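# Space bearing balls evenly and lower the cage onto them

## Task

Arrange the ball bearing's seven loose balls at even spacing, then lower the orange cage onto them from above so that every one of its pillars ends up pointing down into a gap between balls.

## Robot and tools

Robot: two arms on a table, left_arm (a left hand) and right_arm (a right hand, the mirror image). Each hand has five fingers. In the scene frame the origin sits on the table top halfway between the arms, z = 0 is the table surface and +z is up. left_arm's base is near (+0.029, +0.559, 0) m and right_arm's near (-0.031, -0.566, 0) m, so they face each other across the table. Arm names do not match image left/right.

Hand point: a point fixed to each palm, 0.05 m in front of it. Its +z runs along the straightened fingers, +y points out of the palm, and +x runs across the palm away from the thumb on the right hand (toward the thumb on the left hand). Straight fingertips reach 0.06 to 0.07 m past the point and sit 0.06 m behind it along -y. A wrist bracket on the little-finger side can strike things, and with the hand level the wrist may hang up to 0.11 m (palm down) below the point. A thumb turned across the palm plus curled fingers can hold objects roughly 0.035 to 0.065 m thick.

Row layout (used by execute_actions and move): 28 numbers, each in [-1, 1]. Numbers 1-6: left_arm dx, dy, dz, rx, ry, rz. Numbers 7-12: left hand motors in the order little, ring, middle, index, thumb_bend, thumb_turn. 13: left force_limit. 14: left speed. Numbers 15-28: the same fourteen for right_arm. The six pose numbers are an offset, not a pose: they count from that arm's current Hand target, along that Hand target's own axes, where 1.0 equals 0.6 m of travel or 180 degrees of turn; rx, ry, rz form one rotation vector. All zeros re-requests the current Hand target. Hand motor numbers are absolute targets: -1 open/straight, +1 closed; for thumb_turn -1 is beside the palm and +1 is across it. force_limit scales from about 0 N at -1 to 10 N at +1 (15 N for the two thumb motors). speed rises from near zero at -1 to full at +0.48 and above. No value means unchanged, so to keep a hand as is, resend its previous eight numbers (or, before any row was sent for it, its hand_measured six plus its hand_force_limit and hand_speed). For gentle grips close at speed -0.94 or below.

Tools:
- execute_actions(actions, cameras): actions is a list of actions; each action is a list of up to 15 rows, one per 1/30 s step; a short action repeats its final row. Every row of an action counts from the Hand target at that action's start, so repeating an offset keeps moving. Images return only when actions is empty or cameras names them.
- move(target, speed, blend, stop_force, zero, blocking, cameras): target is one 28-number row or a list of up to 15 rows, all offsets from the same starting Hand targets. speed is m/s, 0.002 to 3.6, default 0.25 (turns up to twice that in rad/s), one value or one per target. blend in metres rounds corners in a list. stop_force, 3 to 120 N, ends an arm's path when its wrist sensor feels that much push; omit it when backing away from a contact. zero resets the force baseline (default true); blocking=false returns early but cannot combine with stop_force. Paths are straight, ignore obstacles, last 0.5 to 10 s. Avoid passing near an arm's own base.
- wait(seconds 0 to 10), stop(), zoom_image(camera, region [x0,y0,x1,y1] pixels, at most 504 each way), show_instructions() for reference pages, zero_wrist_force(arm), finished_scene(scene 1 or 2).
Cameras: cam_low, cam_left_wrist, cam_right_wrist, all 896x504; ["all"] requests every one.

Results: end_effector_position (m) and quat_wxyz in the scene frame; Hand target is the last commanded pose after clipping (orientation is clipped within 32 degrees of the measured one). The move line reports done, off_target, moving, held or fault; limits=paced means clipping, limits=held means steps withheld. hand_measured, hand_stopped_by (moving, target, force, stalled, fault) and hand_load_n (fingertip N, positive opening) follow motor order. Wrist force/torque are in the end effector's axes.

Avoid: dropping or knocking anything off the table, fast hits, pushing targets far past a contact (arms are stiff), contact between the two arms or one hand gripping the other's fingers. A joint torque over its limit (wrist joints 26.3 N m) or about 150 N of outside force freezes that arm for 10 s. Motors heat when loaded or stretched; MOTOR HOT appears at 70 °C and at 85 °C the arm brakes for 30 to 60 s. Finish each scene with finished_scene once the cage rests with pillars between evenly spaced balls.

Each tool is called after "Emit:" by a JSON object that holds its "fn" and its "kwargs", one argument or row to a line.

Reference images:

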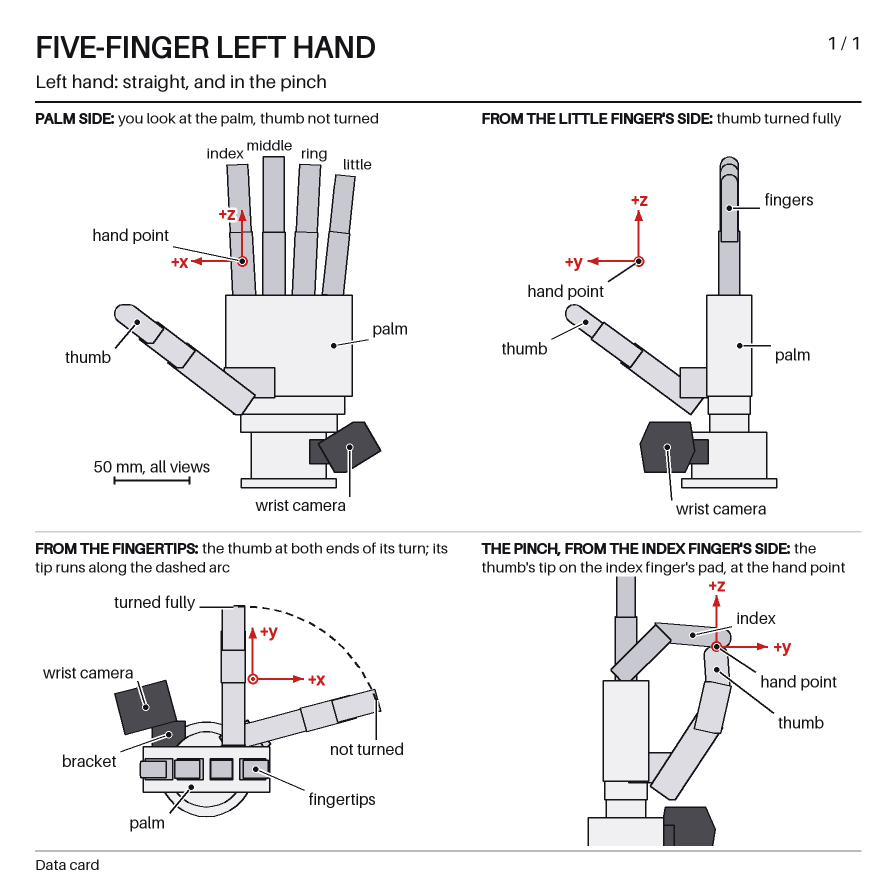

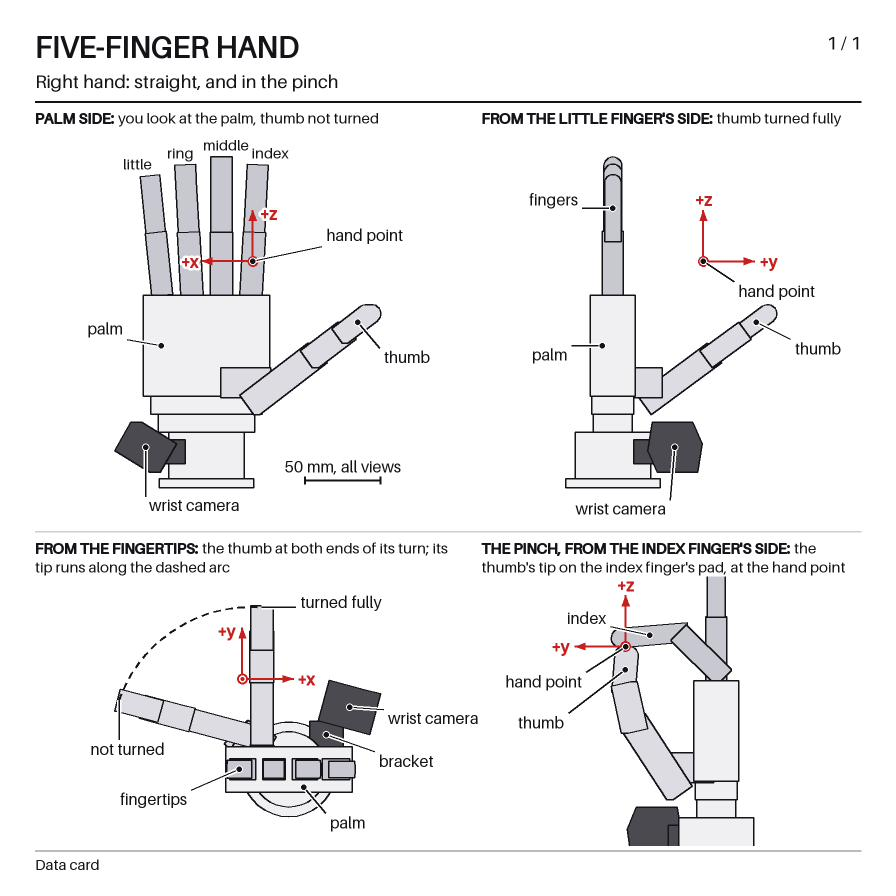

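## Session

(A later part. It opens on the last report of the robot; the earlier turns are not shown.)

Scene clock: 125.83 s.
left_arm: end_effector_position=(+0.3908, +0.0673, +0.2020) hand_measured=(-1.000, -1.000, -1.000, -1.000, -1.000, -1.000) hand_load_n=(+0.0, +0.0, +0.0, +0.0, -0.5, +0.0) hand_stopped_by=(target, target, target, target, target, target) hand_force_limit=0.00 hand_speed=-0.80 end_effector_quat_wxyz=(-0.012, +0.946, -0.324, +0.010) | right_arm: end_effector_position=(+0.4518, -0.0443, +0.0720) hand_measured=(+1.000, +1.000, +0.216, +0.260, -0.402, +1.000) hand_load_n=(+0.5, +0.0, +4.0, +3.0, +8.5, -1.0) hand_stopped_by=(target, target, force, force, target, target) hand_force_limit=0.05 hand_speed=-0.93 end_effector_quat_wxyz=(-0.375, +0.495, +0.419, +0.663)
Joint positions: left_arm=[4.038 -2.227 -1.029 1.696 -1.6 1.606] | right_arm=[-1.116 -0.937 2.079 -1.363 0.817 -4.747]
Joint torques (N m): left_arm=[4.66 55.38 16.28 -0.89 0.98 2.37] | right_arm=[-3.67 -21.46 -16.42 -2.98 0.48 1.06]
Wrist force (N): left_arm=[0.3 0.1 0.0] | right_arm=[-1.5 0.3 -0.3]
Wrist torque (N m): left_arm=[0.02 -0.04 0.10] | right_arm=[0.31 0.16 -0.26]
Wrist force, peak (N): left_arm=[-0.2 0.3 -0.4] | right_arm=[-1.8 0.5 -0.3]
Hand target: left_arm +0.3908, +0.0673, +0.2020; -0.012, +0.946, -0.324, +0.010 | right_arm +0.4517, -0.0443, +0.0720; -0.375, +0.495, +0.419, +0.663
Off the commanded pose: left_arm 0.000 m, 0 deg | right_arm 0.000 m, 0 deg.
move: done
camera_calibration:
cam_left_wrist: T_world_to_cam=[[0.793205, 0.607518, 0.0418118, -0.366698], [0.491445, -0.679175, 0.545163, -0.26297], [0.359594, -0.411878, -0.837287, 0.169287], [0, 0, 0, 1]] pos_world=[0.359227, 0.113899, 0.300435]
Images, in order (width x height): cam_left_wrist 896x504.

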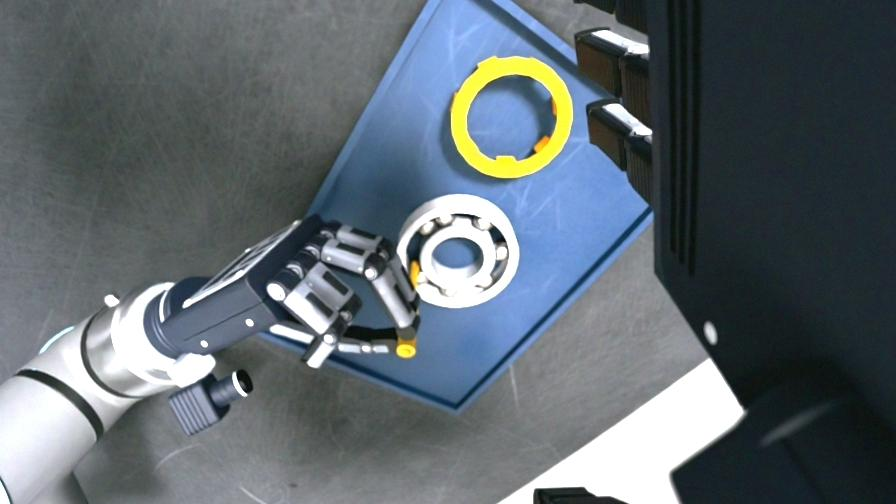

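Emit:
{"fn": "move", "kwargs": {
  "target": [
    [0,0,0,0,0,0,-1,-1,-1,-1,-1,-1,0,-0.8,0.0293,0.0055,0.0048,0,0,0,1,1,0.55,0.55,-0.4,1,0.05,-0.93],
    [0,0,0,0,0,0,-1,-1,-1,-1,-1,-1,0,-0.8,0.0273,-0.0317,0.0592,0,0,0,1,1,0.55,0.55,-0.4,1,0.05,-0.93]
  ],
  "speed": [0.025,0.08],
  "blend": [0.001,0],
  "cameras": ["cam_left_wrist"]
}}

Emit:
{"fn": "zoom_image", "kwargs": {
  "camera": "cam_left_wrist",
  "region": [388, 185, 528, 315]
}}

Emit:
{"fn": "zoom_image", "kwargs": {
  "camera": "cam_left_wrist",
  "region": [400, 200, 460, 260]
}}

Emit:
{"fn": "zoom_image", "kwargs": {
  "camera": "cam_left_wrist",
  "region": [400, 255, 500, 315]
}}

Scene clock: 128.30 s.
left_arm: end_effector_position=(+0.3908, +0.0673, +0.2020) hand_measured=(-1.000, -1.000, -1.000, -1.000, -1.000, -1.000) hand_load_n=(+0.0, +0.0, +0.0, +0.0, +0.0, +0.0) hand_stopped_by=(target, target, target, target, target, target) hand_force_limit=0.00 hand_speed=-0.80 end_effector_quat_wxyz=(-0.012, +0.946, -0.324, +0.010) | right_arm: end_effector_position=(+0.4428, -0.0057, +0.0899) hand_measured=(+1.000, +1.000, +0.216, +0.260, -0.402, +1.000) hand_load_n=(+0.0, +0.0, +4.0, +3.0, +9.0, -1.5) hand_stopped_by=(target, target, force, force, target, target) hand_force_limit=0.05 hand_speed=-0.93 end_effector_quat_wxyz=(-0.375, +0.495, +0.419, +0.662)
Joint positions: left_arm=[4.038 -2.227 -1.029 1.696 -1.6 1.606] | right_arm=[-1.031 -0.952 2.013 -1.265 0.9 -4.771]
Joint torques (N m): left_arm=[4.72 55.58 17.01 -0.96 1.06 2.39] | right_arm=[-11.77 -47.07 -5.83 -2.97 -1.29 1.76]
Wrist force (N): left_arm=[0.0 0.2 -0.1] | right_arm=[-1.4 0.7 -0.3]
Wrist torque (N m): left_arm=[0.03 0.00 0.08] | right_arm=[0.36 0.13 -0.13]
Wrist force, peak (N): left_arm=[0.1 0.4 -0.4] | right_arm=[-1.6 1.0 -1.1]
Hand target: left_arm +0.3908, +0.0673, +0.2020; -0.012, +0.946, -0.324, +0.010 | right_arm +0.4428, -0.0057, +0.0900; -0.375, +0.495, +0.419, +0.663
Off the commanded pose: left_arm 0.000 m, 0 deg | right_arm 0.000 m, 0 deg.
move: done
camera_calibration:
cam_left_wrist: T_world_to_cam=[[0.793205, 0.607518, 0.0418118, -0.366698], [0.491445, -0.679175, 0.545163, -0.26297], [0.359594, -0.411878, -0.837287, 0.169287], [0, 0, 0, 1]] pos_world=[0.359227, 0.113899, 0.300435]
Images, in order (width x height): cam_left_wrist 896x504.

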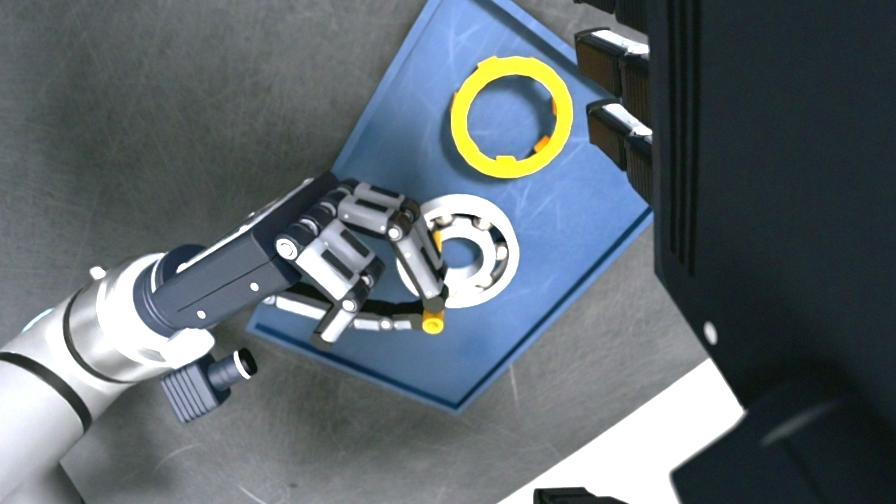

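Scaled by 3.600.

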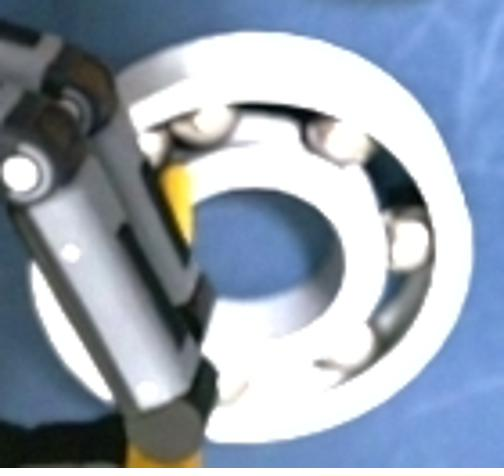

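Scaled by 8.400.

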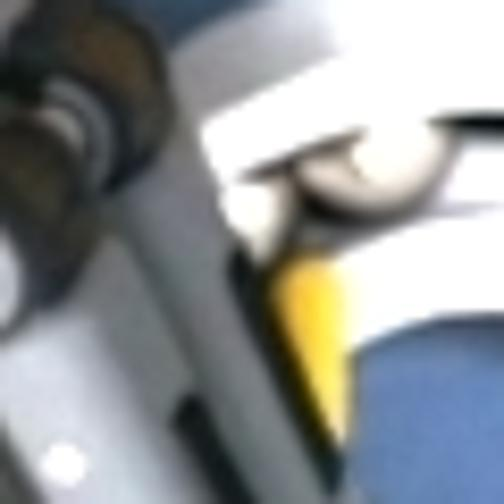

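Scaled by 5.040.

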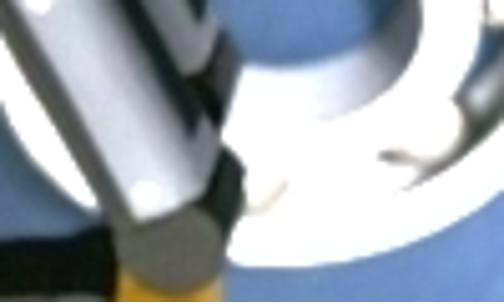

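Emit:
{"fn": "move", "kwargs": {
  "target": [
    [0,0,0,0,0,0,-1,-1,-1,-1,-1,-1,0,-0.8,-0.0113,-0.0022,-0.0035,0,0,0,1,1,0.55,0.55,-0.4,1,0.05,-0.93],
    [0,0,0,0,0,0,-1,-1,-1,-1,-1,-1,0,-0.8,-0.029,-0.0055,-0.0065,0,0,0,1,1,0.55,0.55,-0.4,1,0.05,-0.93]
  ],
  "speed": [0.015,0.008],
  "stop_force": 5,
  "cameras": ["cam_left_wrist"]
}}

Emit:
{"fn": "zoom_image", "kwargs": {
  "camera": "cam_left_wrist",
  "region": [388, 185, 528, 315]
}}

Emit:
{"fn": "zoom_image", "kwargs": {
  "camera": "cam_left_wrist",
  "region": [400, 200, 460, 260]
}}

Scene clock: 130.77 s.
left_arm: end_effector_position=(+0.3908, +0.0673, +0.2020) hand_measured=(-1.000, -1.000, -1.000, -1.000, -1.000, -1.000) hand_load_n=(+0.0, +0.0, +0.0, +0.0, +0.0, +0.0) hand_stopped_by=(target, target, target, target, target, target) hand_force_limit=0.00 hand_speed=-0.80 end_effector_quat_wxyz=(-0.012, +0.946, -0.324, +0.010) | right_arm: end_effector_position=(+0.4424, -0.0066, +0.0785) hand_measured=(+1.000, +1.000, +0.216, +0.260, -0.402, +1.000) hand_load_n=(+0.0, +0.0, +2.5, +5.0, +8.5, -1.0) hand_stopped_by=(target, target, force, force, target, target) hand_force_limit=0.05 hand_speed=-0.93 end_effector_quat_wxyz=(-0.375, +0.495, +0.419, +0.663)
Joint positions: left_arm=[4.038 -2.227 -1.029 1.696 -1.6 1.606] | right_arm=[-1.032 -0.927 2.016 -1.293 0.899 -4.77]
Joint torques (N m): left_arm=[4.85 55.72 16.73 -0.94 1 2.38] | right_arm=[-9.99 -46.49 -2.78 -1.15 -0.57 1.53]
Wrist force (N): left_arm=[0.0 0.2 0.0] | right_arm=[0.0 -0.2 0.3]
Wrist torque (N m): left_arm=[0.03 0.00 0.07] | right_arm=[0.26 0.16 -0.20]
Wrist force, peak (N): left_arm=[-0.2 0.4 -0.3] | right_arm=[3.6 0.7 0.8]
Hand target: left_arm +0.3908, +0.0673, +0.2020; -0.012, +0.946, -0.324, +0.010 | right_arm +0.4424, -0.0066, +0.0785; -0.375, +0.495, +0.419, +0.663 (not the last commanded pose)
Off the commanded pose: left_arm 0.000 m, 0 deg | right_arm 0.007 m, 0 deg.
move: contact (right_arm); path passed 1 of 2 targets
camera_calibration:
cam_left_wrist: T_world_to_cam=[[0.793205, 0.607518, 0.0418118, -0.366698], [0.491445, -0.679175, 0.545163, -0.26297], [0.359594, -0.411878, -0.837287, 0.169287], [0, 0, 0, 1]] pos_world=[0.359227, 0.113899, 0.300435]
Images, in order (width x height): cam_left_wrist 896x504.

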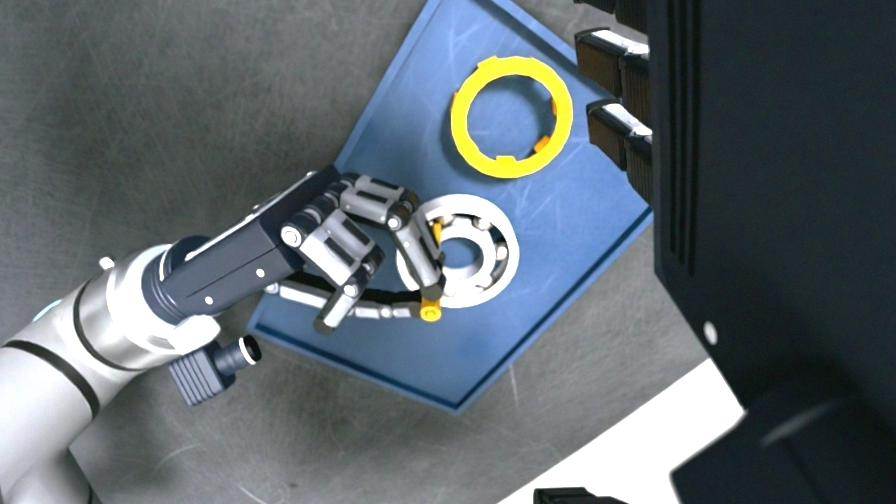

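Scaled by 3.600.

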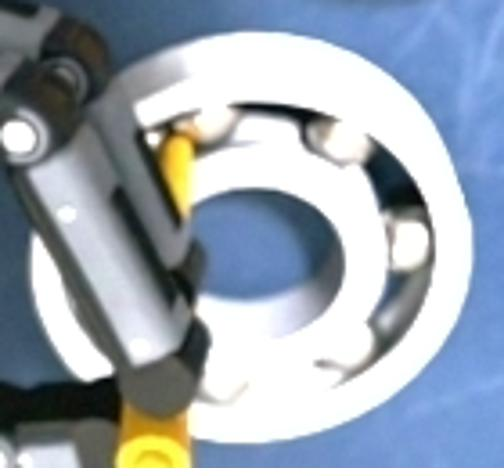

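Scaled by 8.400.

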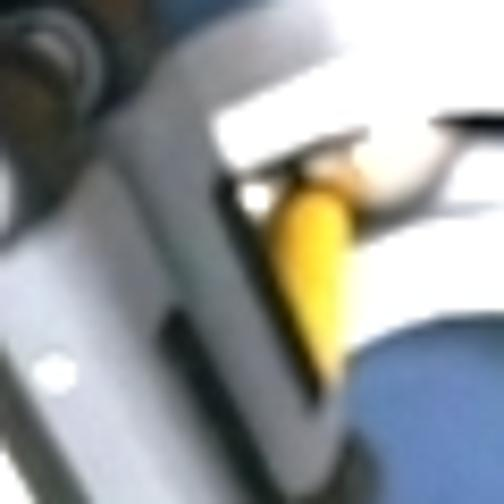

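Emit:
{"fn": "move", "kwargs": {
  "target": [
    [0,0,0,0,0,0,-1,-1,-1,-1,-1,-1,0,-0.8,0.0036,0.0007,0.0006,0,0,0,1,1,0.55,0.55,-0.4,1,0.05,-0.93],
    [0,0,0,0,0,0,-1,-1,-1,-1,-1,-1,0,-0.8,0.0039,0.002,-0.0026,0,0,0,1,1,0.55,0.55,-0.4,1,0.05,-0.93]
  ],
  "speed": 0.01
}}

Emit:
{"fn": "move", "kwargs": {
  "target": [0,0,0,0,0,0,-1,-1,-1,-1,-1,-1,0,-0.8,-0.0142,-0.0027,-0.0023,0,0,0,1,1,0.55,0.55,-0.4,1,0.05,-0.93],
  "speed": 0.008,
  "stop_force": 5,
  "cameras": ["cam_left_wrist"]
}}

Emit:
{"fn": "zoom_image", "kwargs": {
  "camera": "cam_left_wrist",
  "region": [388, 185, 528, 315]
}}

Emit:
{"fn": "zoom_image", "kwargs": {
  "camera": "cam_left_wrist",
  "region": [400, 200, 460, 260]
}}

Scene clock: 132.07 s.
left_arm: end_effector_position=(+0.3908, +0.0673, +0.2020) hand_measured=(-1.000, -1.000, -1.000, -1.000, -1.000, -1.000) hand_load_n=(+0.0, +0.0, +0.0, +0.0, +0.0, +0.0) hand_stopped_by=(target, target, target, target, target, target) hand_force_limit=0.00 hand_speed=-0.80 end_effector_quat_wxyz=(-0.012, +0.946, -0.324, +0.010) | right_arm: end_effector_position=(+0.4424, -0.0088, +0.0807) hand_measured=(+1.000, +1.000, +0.216, +0.260, -0.402, +1.000) hand_load_n=(+0.0, +0.0, +2.5, +4.5, +8.0, -0.5) hand_stopped_by=(target, target, force, force, target, target) hand_force_limit=0.05 hand_speed=-0.93 end_effector_quat_wxyz=(-0.375, +0.495, +0.419, +0.663)
Joint positions: left_arm=[4.038 -2.227 -1.029 1.696 -1.6 1.606] | right_arm=[-1.036 -0.935 2.021 -1.292 0.895 -4.769]
Joint torques (N m): left_arm=[4.41 55.21 17.23 -0.93 0.93 2.42] | right_arm=[1 -41.02 -13.37 -1.59 0.65 1.34]
Wrist force (N): left_arm=[-0.3 -0.1 0.0] | right_arm=[-1.1 -0.2 0.2]
Wrist torque (N m): left_arm=[-0.01 0.05 0.07] | right_arm=[0.28 0.16 -0.24]
Wrist force, peak (N): left_arm=[-0.2 0.4 0.2] | right_arm=[-1.8 -0.1 -0.3]
Hand target: left_arm +0.3908, +0.0673, +0.2020; -0.012, +0.946, -0.324, +0.010 | right_arm +0.4424, -0.0087, +0.0807; -0.375, +0.495, +0.419, +0.663
Off the commanded pose: left_arm 0.000 m, 0 deg | right_arm 0.000 m, 0 deg.
move: done

Scene clock: 133.77 s.
left_arm: end_effector_position=(+0.3908, +0.0673, +0.2020) hand_measured=(-1.000, -1.000, -1.000, -1.000, -1.000, -1.000) hand_load_n=(+0.0, +0.0, +0.0, +0.0, +0.0, +0.0) hand_stopped_by=(target, target, target, target, target, target) hand_force_limit=0.00 hand_speed=-0.80 end_effector_quat_wxyz=(-0.012, +0.946, -0.324, +0.010) | right_arm: end_effector_position=(+0.4424, -0.0087, +0.0719) hand_measured=(+1.000, +1.000, +0.218, +0.262, -0.400, +1.000) hand_load_n=(+0.0, +0.0, +0.0, +0.0, +0.0, +0.0) hand_stopped_by=(target, target, force, force, target, target) hand_force_limit=0.05 hand_speed=-0.93 end_effector_quat_wxyz=(-0.375, +0.495, +0.419, +0.663)
Joint positions: left_arm=[4.038 -2.227 -1.029 1.696 -1.6 1.606] | right_arm=[-1.036 -0.914 2.02 -1.312 0.895 -4.769]
Joint torques (N m): left_arm=[4.53 55.02 16.91 -0.89 0.94 2.48] | right_arm=[10.1 -46.34 -16.52 -0.58 1.94 -1.05]
Wrist force (N): left_arm=[-0.2 0.2 0.1] | right_arm=[-1.6 0.3 -0.2]
Wrist torque (N m): left_arm=[0.01 0.04 0.06] | right_arm=[0.29 0.18 -0.28]
Wrist force, peak (N): left_arm=[-0.2 0.4 0.0] | right_arm=[3.6 0.2 1.5]
Hand target: left_arm +0.3908, +0.0673, +0.2020; -0.012, +0.946, -0.324, +0.010 | right_arm +0.4424, -0.0087, +0.0720; -0.375, +0.495, +0.419, +0.663
Off the commanded pose: left_arm 0.000 m, 0 deg | right_arm 0.000 m, 0 deg.
move: done
camera_calibration:
cam_left_wrist: T_world_to_cam=[[0.793205, 0.607518, 0.0418118, -0.366698], [0.491445, -0.679175, 0.545163, -0.26297], [0.359594, -0.411878, -0.837287, 0.169287], [0, 0, 0, 1]] pos_world=[0.359227, 0.113899, 0.300435]
Images, in order (width x height): cam_left_wrist 896x504.

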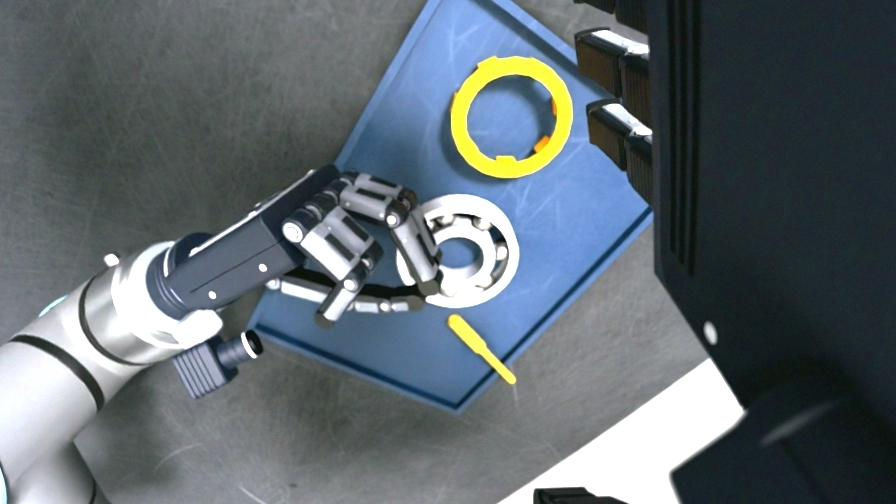

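Scaled by 3.600.

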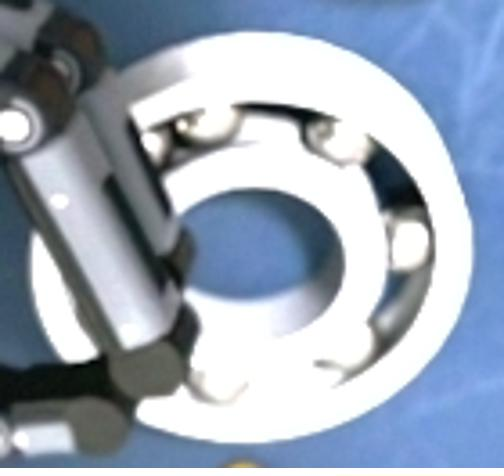

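Scaled by 8.400.

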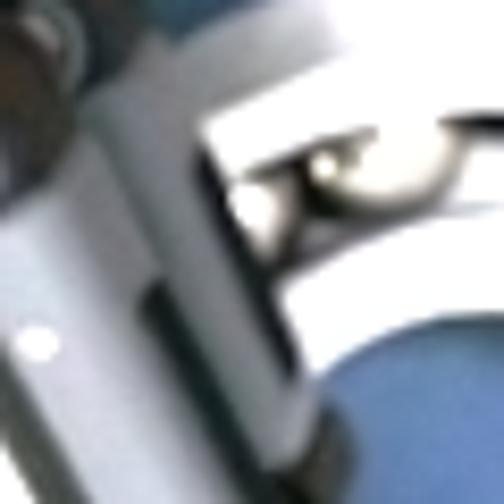

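Emit:
{"fn": "move", "kwargs": {
  "target": [
    [0,0,0,0,0,0,-1,-1,-1,-1,-1,-1,0,-0.8,0.0485,0.0091,0.008,0,0,0,1,1,0.55,0.55,-0.4,1,0.05,-0.93],
    [0,0,0,0,0,0,-1,-1,-1,-1,-1,-1,0,-0.8,0.15,0.075,-0.075,0,0,0,1,1,-0.1,-0.1,-0.4,1,0.05,-0.4]
  ],
  "speed": [0.05,0.2],
  "blend": [0.01,0],
  "cameras": ["cam_left_wrist","cam_low"]
}}

Emit:
{"fn": "zoom_image", "kwargs": {
  "camera": "cam_left_wrist",
  "region": [388, 185, 528, 315]
}}

Emit:
{"fn": "zoom_image", "kwargs": {
  "camera": "cam_left_wrist",
  "region": [420, 290, 560, 420]
}}

Emit:
{"fn": "zoom_image", "kwargs": {
  "camera": "cam_low",
  "region": [430, 260, 630, 370]
}}

Scene clock: 136.50 s.
left_arm: end_effector_position=(+0.3908, +0.0673, +0.2020) hand_measured=(-1.000, -1.000, -1.000, -1.000, -1.000, -1.000) hand_load_n=(+0.0, +0.0, +0.0, +0.0, +0.0, +0.0) hand_stopped_by=(target, target, target, target, target, target) hand_force_limit=0.00 hand_speed=-0.80 end_effector_quat_wxyz=(-0.012, +0.946, -0.324, +0.010) | right_arm: end_effector_position=(+0.4475, -0.0744, +0.1603) hand_measured=(+1.000, +1.000, -0.100, -0.100, -0.400, +1.000) hand_load_n=(+0.0, +0.0, +0.0, +0.0, +0.0, +0.0) hand_stopped_by=(target, target, target, target, target, target) hand_force_limit=0.05 hand_speed=-0.40 end_effector_quat_wxyz=(-0.375, +0.495, +0.419, +0.663)
Joint positions: left_arm=[4.038 -2.227 -1.029 1.696 -1.6 1.606] | right_arm=[-1.177 -1.181 2.133 -1.186 0.757 -4.727]
Joint torques (N m): left_arm=[4.45 55.6 17.2 -0.95 1 2.39] | right_arm=[-8.36 -40.73 -6.17 -0.85 -1.22 -0.92]
Wrist force (N): left_arm=[-0.2 0.2 0.0] | right_arm=[-1.2 0.5 -0.2]
Wrist torque (N m): left_arm=[0.03 0.03 0.06] | right_arm=[0.32 0.13 -0.15]
Wrist force, peak (N): left_arm=[-0.2 0.4 -0.2] | right_arm=[-2.3 -0.1 0.3]
Hand target: left_arm +0.3908, +0.0673, +0.2020; -0.012, +0.946, -0.324, +0.010 | right_arm +0.4475, -0.0744, +0.1603; -0.375, +0.495, +0.419, +0.663
Off the commanded pose: left_arm 0.000 m, 0 deg | right_arm 0.000 m, 0 deg.
move: done
camera_calibration:
cam_left_wrist: T_world_to_cam=[[0.793205, 0.607518, 0.0418118, -0.366698], [0.491445, -0.679175, 0.545163, -0.26297], [0.359594, -0.411878, -0.837287, 0.169287], [0, 0, 0, 1]] pos_world=[0.359227, 0.113899, 0.300435]
Images, in order (width x height): cam_low 896x504, cam_left_wrist 896x504.

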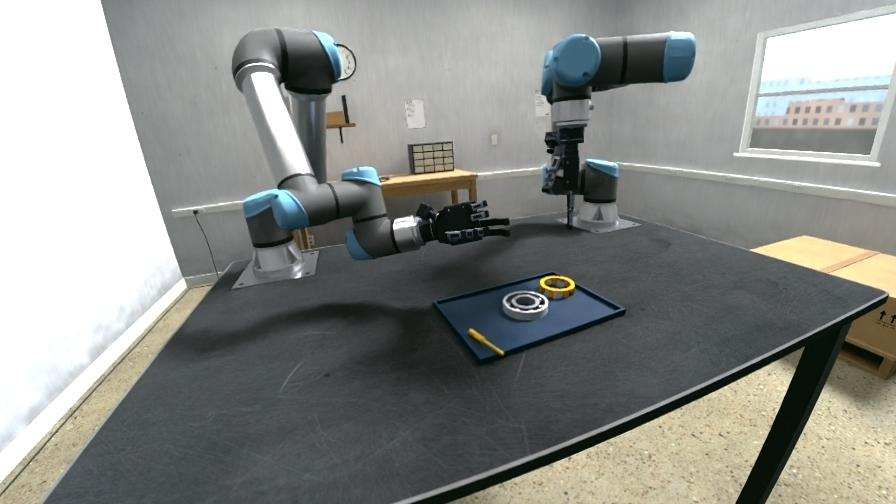

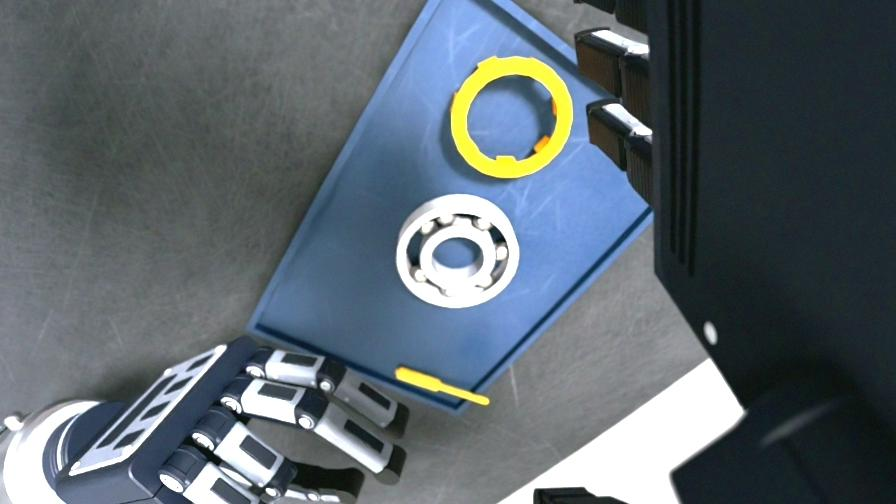

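Scaled by 3.600.

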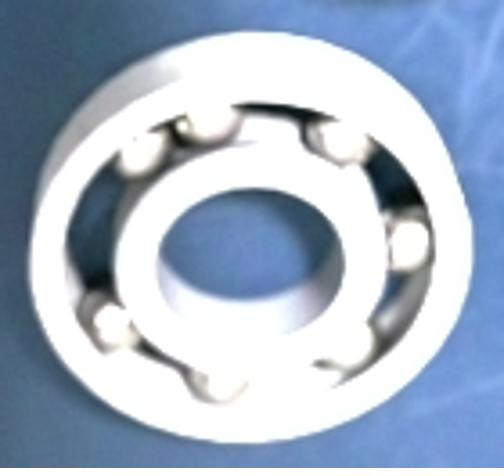

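Scaled by 3.600.

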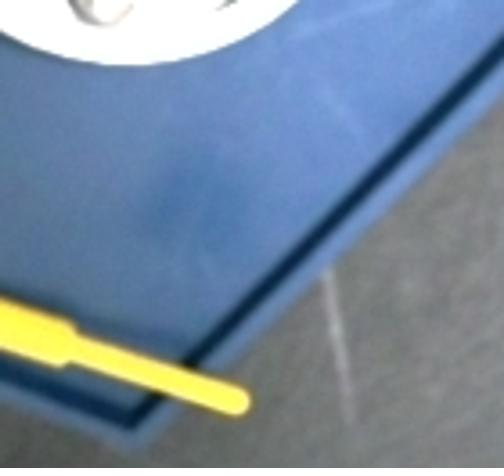

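Scaled by 2.520.

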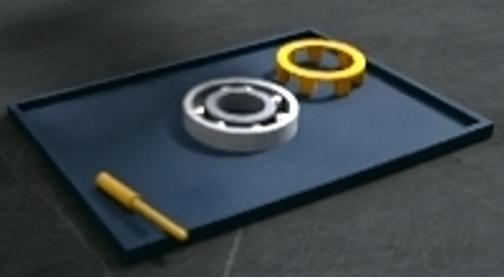

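Emit:
{"fn": "zoom_image", "kwargs": {
  "camera": "cam_left_wrist",
  "region": [380, 350, 510, 420]
}}

Emit:
{"fn": "zoom_image", "kwargs": {
  "camera": "cam_low",
  "region": [455, 310, 535, 370]
}}

Scaled by 3.877.

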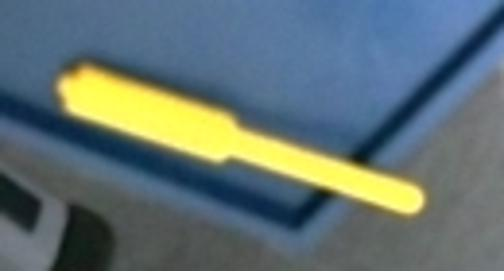

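Scaled by 6.300.

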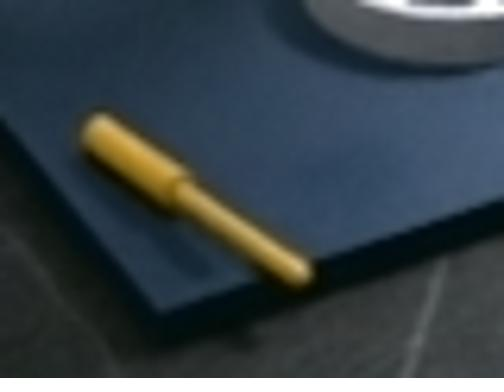

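Emit:
{"fn": "execute_actions", "kwargs": {
  "actions": []
}}

Emit:
{"fn": "zoom_image", "kwargs": {
  "camera": "cam_left_wrist",
  "region": [380, 350, 510, 420]
}}

Emit:
{"fn": "zoom_image", "kwargs": {
  "camera": "cam_low",
  "region": [435, 290, 555, 370]
}}

Emit:
{"fn": "zoom_image", "kwargs": {
  "camera": "cam_left_wrist",
  "region": [240, 300, 480, 430]
}}

Scene clock: 140.47 s.
left_arm: end_effector_position=(+0.3908, +0.0673, +0.2020) hand_measured=(-1.000, -1.000, -1.000, -1.000, -1.000, -1.000) hand_load_n=(+0.0, +0.0, +0.0, +0.0, -0.5, +0.0) hand_stopped_by=(target, target, target, target, target, target) hand_force_limit=0.00 hand_speed=-0.80 end_effector_quat_wxyz=(-0.012, +0.946, -0.324, +0.010) | right_arm: end_effector_position=(+0.4475, -0.0744, +0.1603) hand_measured=(+1.000, +1.000, -0.100, -0.100, -0.400, +1.000) hand_load_n=(+0.0, +0.0, +0.0, +0.0, +0.0, +0.5) hand_stopped_by=(target, target, target, target, target, target) hand_force_limit=0.05 hand_speed=-0.40 end_effector_quat_wxyz=(-0.375, +0.495, +0.419, +0.663)
Joint positions: left_arm=[4.038 -2.227 -1.029 1.696 -1.6 1.606] | right_arm=[-1.177 -1.181 2.133 -1.186 0.757 -4.727]
Joint velocities: within noise
Joint torques (N m): left_arm=[4.13 55.48 17.55 -0.89 0.99 2.36] | right_arm=[-9.13 -39.45 -4.33 -0.73 -1 1.34]
Motor temperatures (°C): left_arm=[26 28 25 36 31 34] | right_arm=[26 28 26 31 35 34]
Wrist force (N): left_arm=[0.1 0.1 0.0] | right_arm=[-1.4 0.5 -0.2]
Wrist torque (N m): left_arm=[0.01 -0.01 0.09] | right_arm=[0.31 0.15 -0.16]
Wrist force, peak (N): left_arm=[-0.2 0.5 0.3] | right_arm=[-1.4 0.8 -0.2]
Hand target: left_arm +0.3908, +0.0673, +0.2020; -0.012, +0.946, -0.324, +0.010 | right_arm +0.4475, -0.0744, +0.1603; -0.375, +0.495, +0.419, +0.663
Off the commanded pose: left_arm 0.000 m, 0 deg | right_arm 0.000 m, 0 deg.
camera_calibration:
cam_left_wrist: T_world_to_cam=[[0.793205, 0.607518, 0.0418118, -0.366698], [0.491445, -0.679175, 0.545163, -0.26297], [0.359594, -0.411878, -0.837287, 0.169287], [0, 0, 0, 1]] pos_world=[0.359227, 0.113899, 0.300435]
cam_right_wrist: T_world_to_cam=[[0.805015, -0.3815, 0.454321, -0.463418], [0.210866, -0.531802, -0.820197, -0.0143848], [0.554514, 0.756072, -0.347663, -0.0230925], [0, 0, 0, 1]] pos_world=[0.388897, -0.166984, 0.190714]

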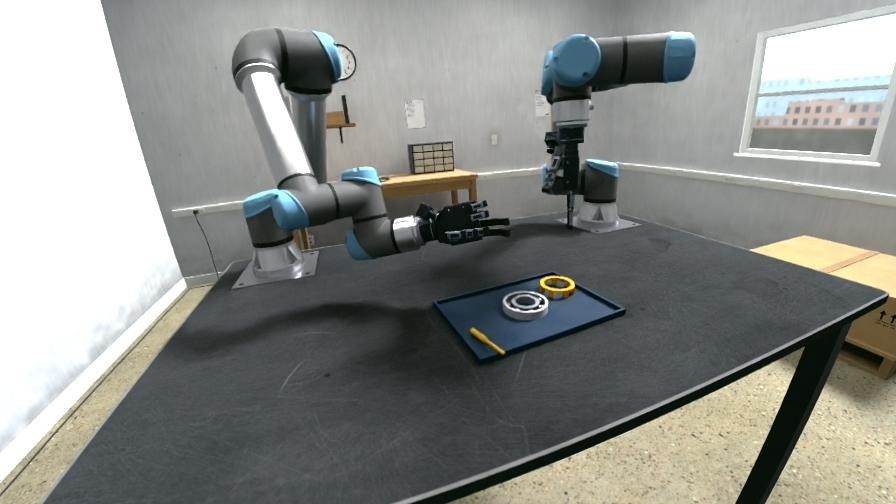

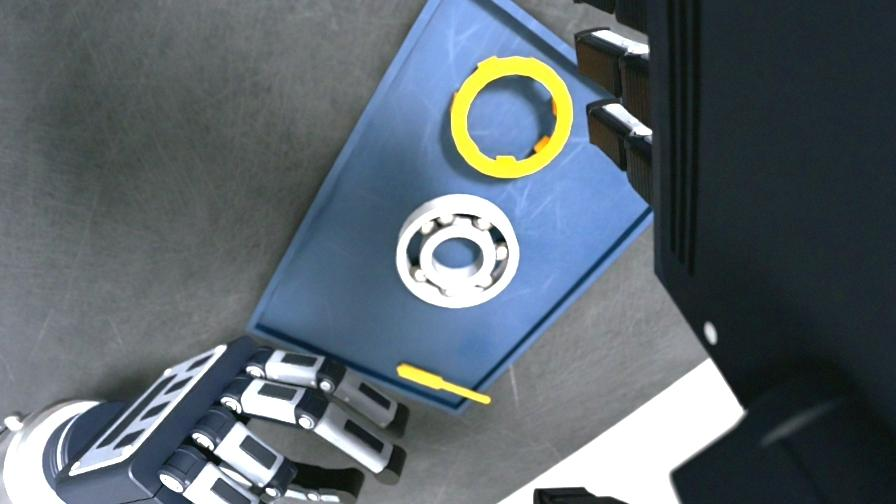

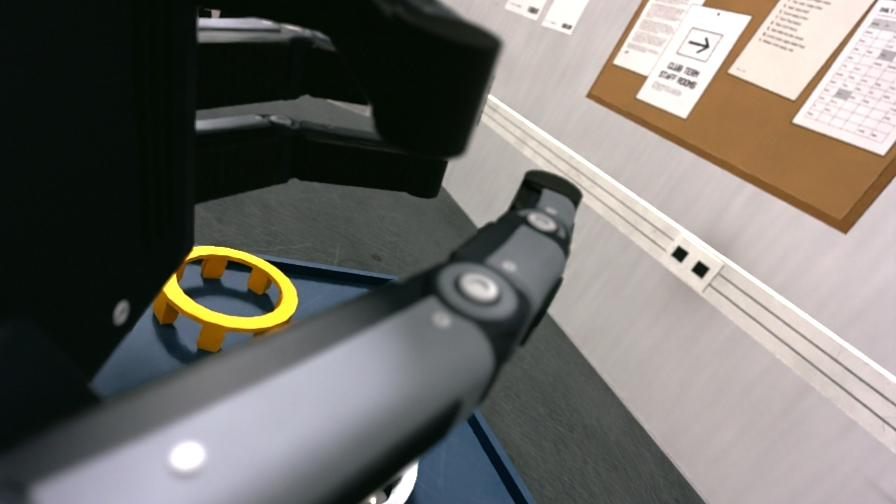

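Scaled by 3.877.

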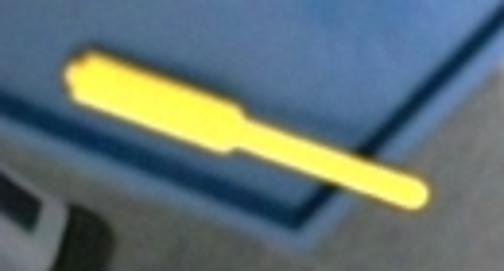

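Scaled by 4.200.

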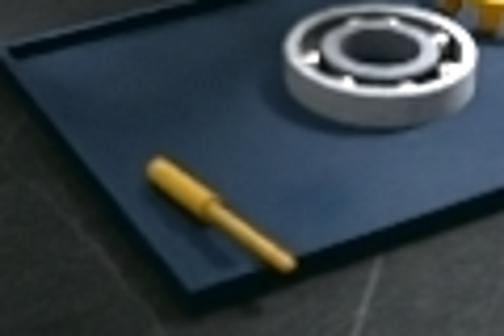

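Scaled by 2.100.

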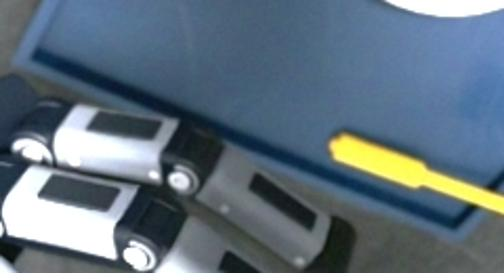

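Emit:
{"fn": "execute_actions", "kwargs": {
  "actions": [],
  "cameras": ["cam_left_wrist"]
}}

Emit:
{"fn": "zoom_image", "kwargs": {
  "camera": "cam_left_wrist",
  "region": [380, 350, 510, 420]
}}

Scene clock: 141.40 s.
left_arm: end_effector_position=(+0.3908, +0.0673, +0.2020) hand_measured=(-1.000, -1.000, -1.000, -1.000, -1.000, -1.000) hand_load_n=(+0.0, +0.0, +0.0, +0.0, +0.0, +0.0) hand_stopped_by=(target, target, target, target, target, target) hand_force_limit=0.00 hand_speed=-0.80 end_effector_quat_wxyz=(-0.012, +0.946, -0.324, +0.010) | right_arm: end_effector_position=(+0.4475, -0.0744, +0.1603) hand_measured=(+1.000, +1.000, -0.100, -0.100, -0.400, +1.000) hand_load_n=(+0.0, +0.0, +0.0, +0.0, +0.0, +0.0) hand_stopped_by=(target, target, target, target, target, target) hand_force_limit=0.05 hand_speed=-0.40 end_effector_quat_wxyz=(-0.375, +0.495, +0.419, +0.663)
Joint positions: left_arm=[4.038 -2.227 -1.029 1.696 -1.6 1.606] | right_arm=[-1.177 -1.181 2.133 -1.186 0.757 -4.727]
Joint velocities: within noise
Joint torques (N m): left_arm=[4.28 55.43 17.53 -0.93 1.04 2.38] | right_arm=[-9.07 -38.94 -4.16 -0.81 -1.02 1.26]
Motor temperatures (°C): left_arm=[26 28 25 36 31 34] | right_arm=[26 28 26 31 35 34]
Wrist force (N): left_arm=[-0.2 0.0 0.0] | right_arm=[-1.3 0.4 -0.1]
Wrist torque (N m): left_arm=[0.01 0.03 0.07] | right_arm=[0.30 0.13 -0.16]
Wrist force, peak (N): left_arm=[0.0 0.5 -0.2] | right_arm=[-1.5 0.4 -0.3]
Hand target: left_arm +0.3908, +0.0673, +0.2020; -0.012, +0.946, -0.324, +0.010 | right_arm +0.4475, -0.0744, +0.1603; -0.375, +0.495, +0.419, +0.663
Off the commanded pose: left_arm 0.000 m, 0 deg | right_arm 0.000 m, 0 deg.
camera_calibration:
cam_left_wrist: T_world_to_cam=[[0.793205, 0.607518, 0.0418118, -0.366698], [0.491445, -0.679175, 0.545163, -0.26297], [0.359594, -0.411878, -0.837287, 0.169287], [0, 0, 0, 1]] pos_world=[0.359227, 0.113899, 0.300435]
Images, in order (width x height): cam_left_wrist 896x504.

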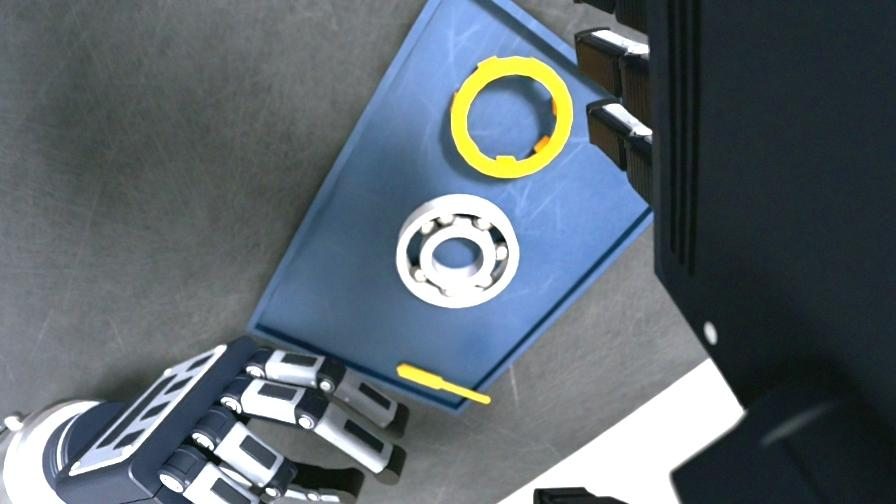

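Scaled by 3.877.

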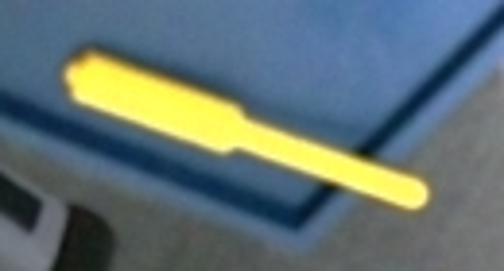

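Emit:
{"fn": "execute_actions", "kwargs": {
  "actions": [],
  "cameras": ["cam_right_wrist"]
}}

Scene clock: 145.27 s.
left_arm: end_effector_position=(+0.3908, +0.0673, +0.2020) hand_measured=(-1.000, -1.000, -1.000, -1.000, -1.000, -1.000) hand_load_n=(+0.0, +0.0, +0.0, +0.0, +0.0, +0.0) hand_stopped_by=(target, target, target, target, target, target) hand_force_limit=0.00 hand_speed=-0.80 end_effector_quat_wxyz=(-0.012, +0.946, -0.324, +0.010) | right_arm: end_effector_position=(+0.4475, -0.0744, +0.1603) hand_measured=(+1.000, +1.000, -0.100, -0.100, -0.400, +1.000) hand_load_n=(+0.0, +0.0, +0.0, +0.0, +0.0, +0.0) hand_stopped_by=(target, target, target, target, target, target) hand_force_limit=0.05 hand_speed=-0.40 end_effector_quat_wxyz=(-0.375, +0.495, +0.419, +0.663)
Joint positions: left_arm=[4.038 -2.227 -1.029 1.696 -1.6 1.606] | right_arm=[-1.177 -1.181 2.133 -1.186 0.757 -4.727]
Joint velocities: within noise
Joint torques (N m): left_arm=[3.98 55.86 17.86 -0.9 0.96 2.47] | right_arm=[-9.51 -40.88 -4.68 -0.86 -0.97 1.5]
Motor temperatures (°C): left_arm=[26 28 25 36 31 34] | right_arm=[26 28 26 31 35 34]
Wrist force (N): left_arm=[0.1 0.2 0.0] | right_arm=[-1.4 0.5 -0.2]
Wrist torque (N m): left_arm=[0.03 -0.01 0.07] | right_arm=[0.31 0.16 -0.16]
Wrist force, peak (N): left_arm=[-0.3 0.3 -0.5] | right_arm=[-1.6 0.6 -0.3]
Hand target: left_arm +0.3908, +0.0673, +0.2020; -0.012, +0.946, -0.324, +0.010 | right_arm +0.4475, -0.0744, +0.1603; -0.375, +0.495, +0.419, +0.663
Off the commanded pose: left_arm 0.000 m, 0 deg | right_arm 0.000 m, 0 deg.
camera_calibration:
cam_right_wrist: T_world_to_cam=[[0.805015, -0.3815, 0.454321, -0.463418], [0.210866, -0.531802, -0.820197, -0.0143848], [0.554514, 0.756072, -0.347663, -0.0230925], [0, 0, 0, 1]] pos_world=[0.388897, -0.166984, 0.190714]
Images, in order (width x height): cam_right_wrist 896x504.

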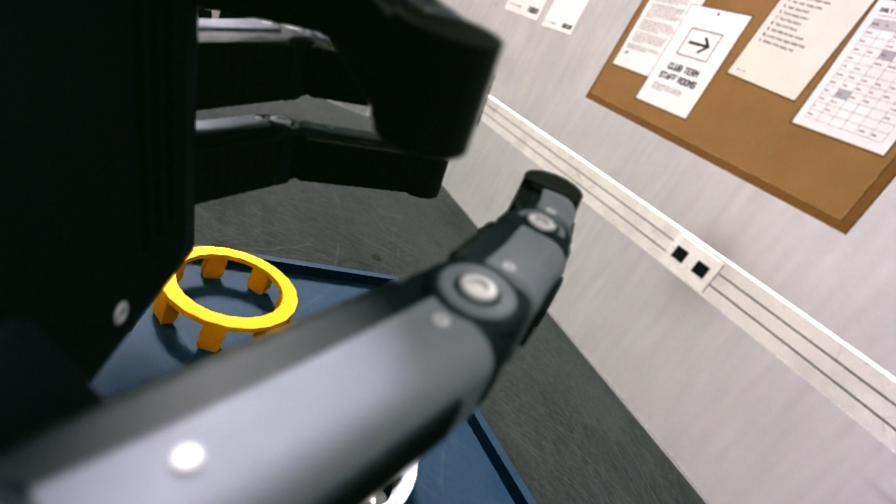

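Emit:
{"fn": "move", "kwargs": {
  "target": [
    [0,0,0,0,0,0,-1,-1,-1,-1,-1,-1,0,-0.8,-0.0863,-0.0567,-0.0403,-0.1741,-0.1138,0.4676,1,1,1,-1,-0.4,1,0.05,-0.3],
    [0,0,0,0,0,0,-1,-1,-1,-1,-1,-1,0,-0.8,-0.0822,-0.1910,-0.0790,-0.5552,-0.0677,0.7314,1,1,1,-1,-0.4,1,0.05,-0.3]
  ],
  "speed": 0.5,
  "blend": [0.03, 0],
  "cameras": ["cam_left_wrist", "cam_low", "cam_right_wrist"]
}}

Scene clock: 151.43 s.
left_arm: end_effector_position=(+0.3908, +0.0673, +0.2020) hand_measured=(-1.000, -1.000, -1.000, -1.000, -1.000, -1.000) hand_load_n=(+0.0, +0.0, +0.0, +0.5, +0.0, +0.0) hand_stopped_by=(target, target, target, target, target, target) hand_force_limit=0.00 hand_speed=-0.80 end_effector_quat_wxyz=(-0.012, +0.946, -0.324, +0.010) | right_arm: end_effector_position=(+0.3381, -0.0720, +0.0839) hand_measured=(+1.000, +1.000, +0.406, -1.000, -0.402, +1.000) hand_load_n=(+0.0, +0.0, +10.0, +0.0, +11.0, +1.0) hand_stopped_by=(target, target, force, target, target, target) hand_force_limit=0.05 hand_speed=-0.30 end_effector_quat_wxyz=(+0.242, -0.664, +0.707, -0.001)
Joint positions: left_arm=[4.038 -2.227 -1.029 1.696 -1.6 1.606] | right_arm=[-0.993 -1.019 1.452 0.655 1.488 -2.484]
Joint torques (N m): left_arm=[4.11 55.63 18.46 -0.96 0.97 2.35] | right_arm=[-11.71 -49.87 -7.56 2.54 1.35 1.69]
Wrist force (N): left_arm=[0.1 -0.3 -0.4] | right_arm=[0.5 -0.1 0.2]
Wrist torque (N m): left_arm=[-0.01 -0.01 0.09] | right_arm=[-0.09 0.01 0.13]
Wrist force, peak (N): left_arm=[-0.4 -0.1 -0.5] | right_arm=[-1.5 0.9 -0.4]
Hand target: left_arm +0.3908, +0.0673, +0.2020; -0.012, +0.946, -0.324, +0.010 | right_arm +0.3381, -0.0720, +0.0840; -0.242, +0.664, -0.707, +0.001
Off the commanded pose: left_arm 0.000 m, 0 deg | right_arm 0.000 m, 0 deg.
move: done
camera_calibration:
cam_left_wrist: T_world_to_cam=[[0.793205, 0.607518, 0.0418118, -0.366698], [0.491445, -0.679175, 0.545163, -0.26297], [0.359594, -0.411878, -0.837287, 0.169287], [0, 0, 0, 1]] pos_world=[0.359227, 0.113899, 0.300435]
cam_right_wrist: T_world_to_cam=[[-0.901176, -0.160386, -0.402688, 0.325098], [-0.4124, 0.603269, 0.682636, 0.11373], [0.133444, 0.781244, -0.609795, 0.17534], [0, 0, 0, 1]] pos_world=[0.316474, -0.153452, 0.160198]

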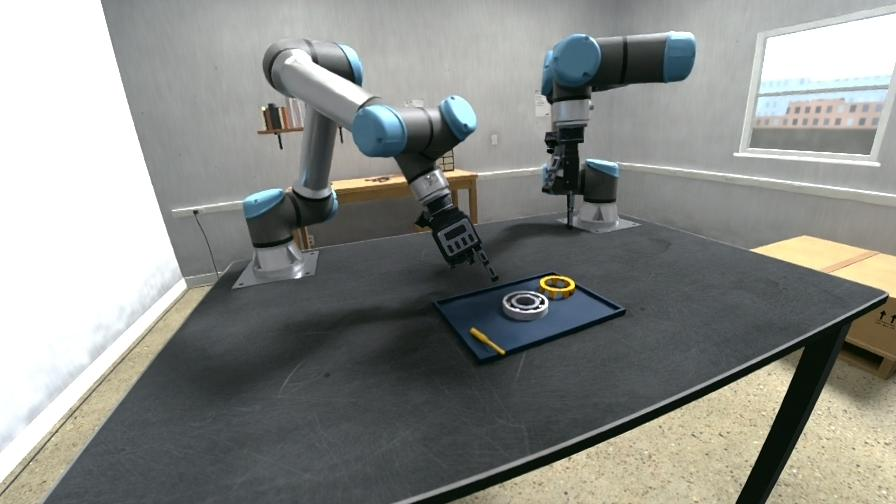

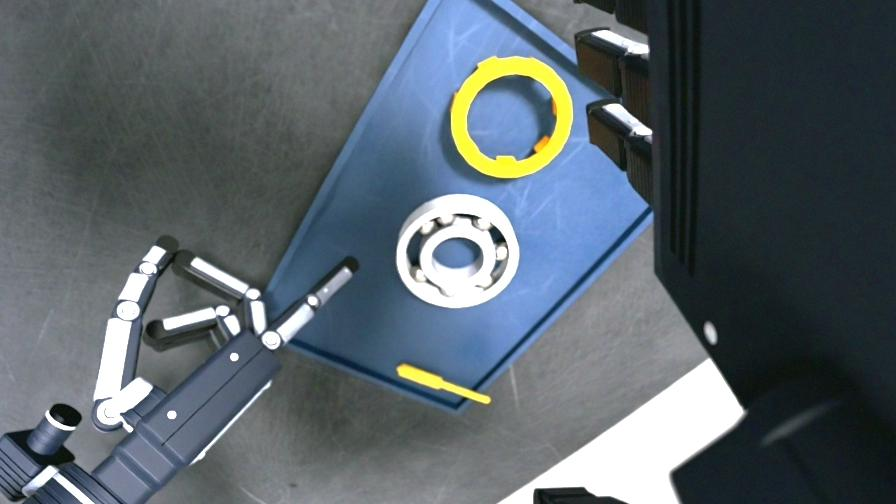

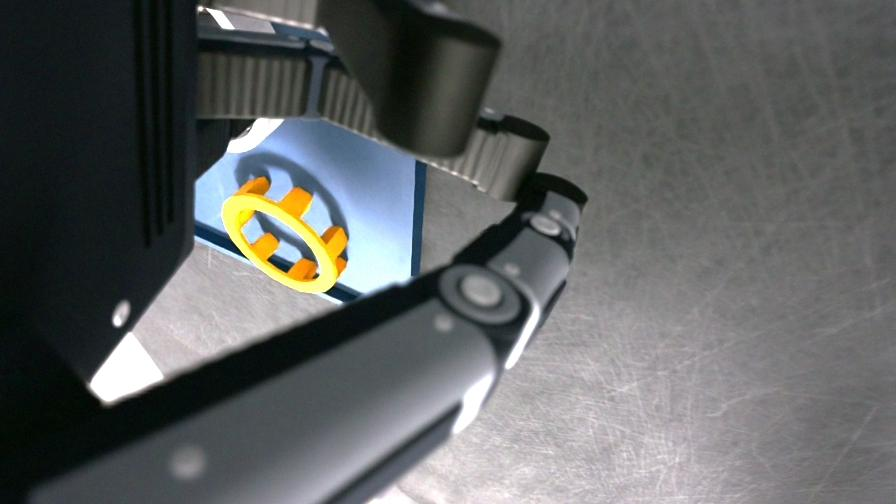

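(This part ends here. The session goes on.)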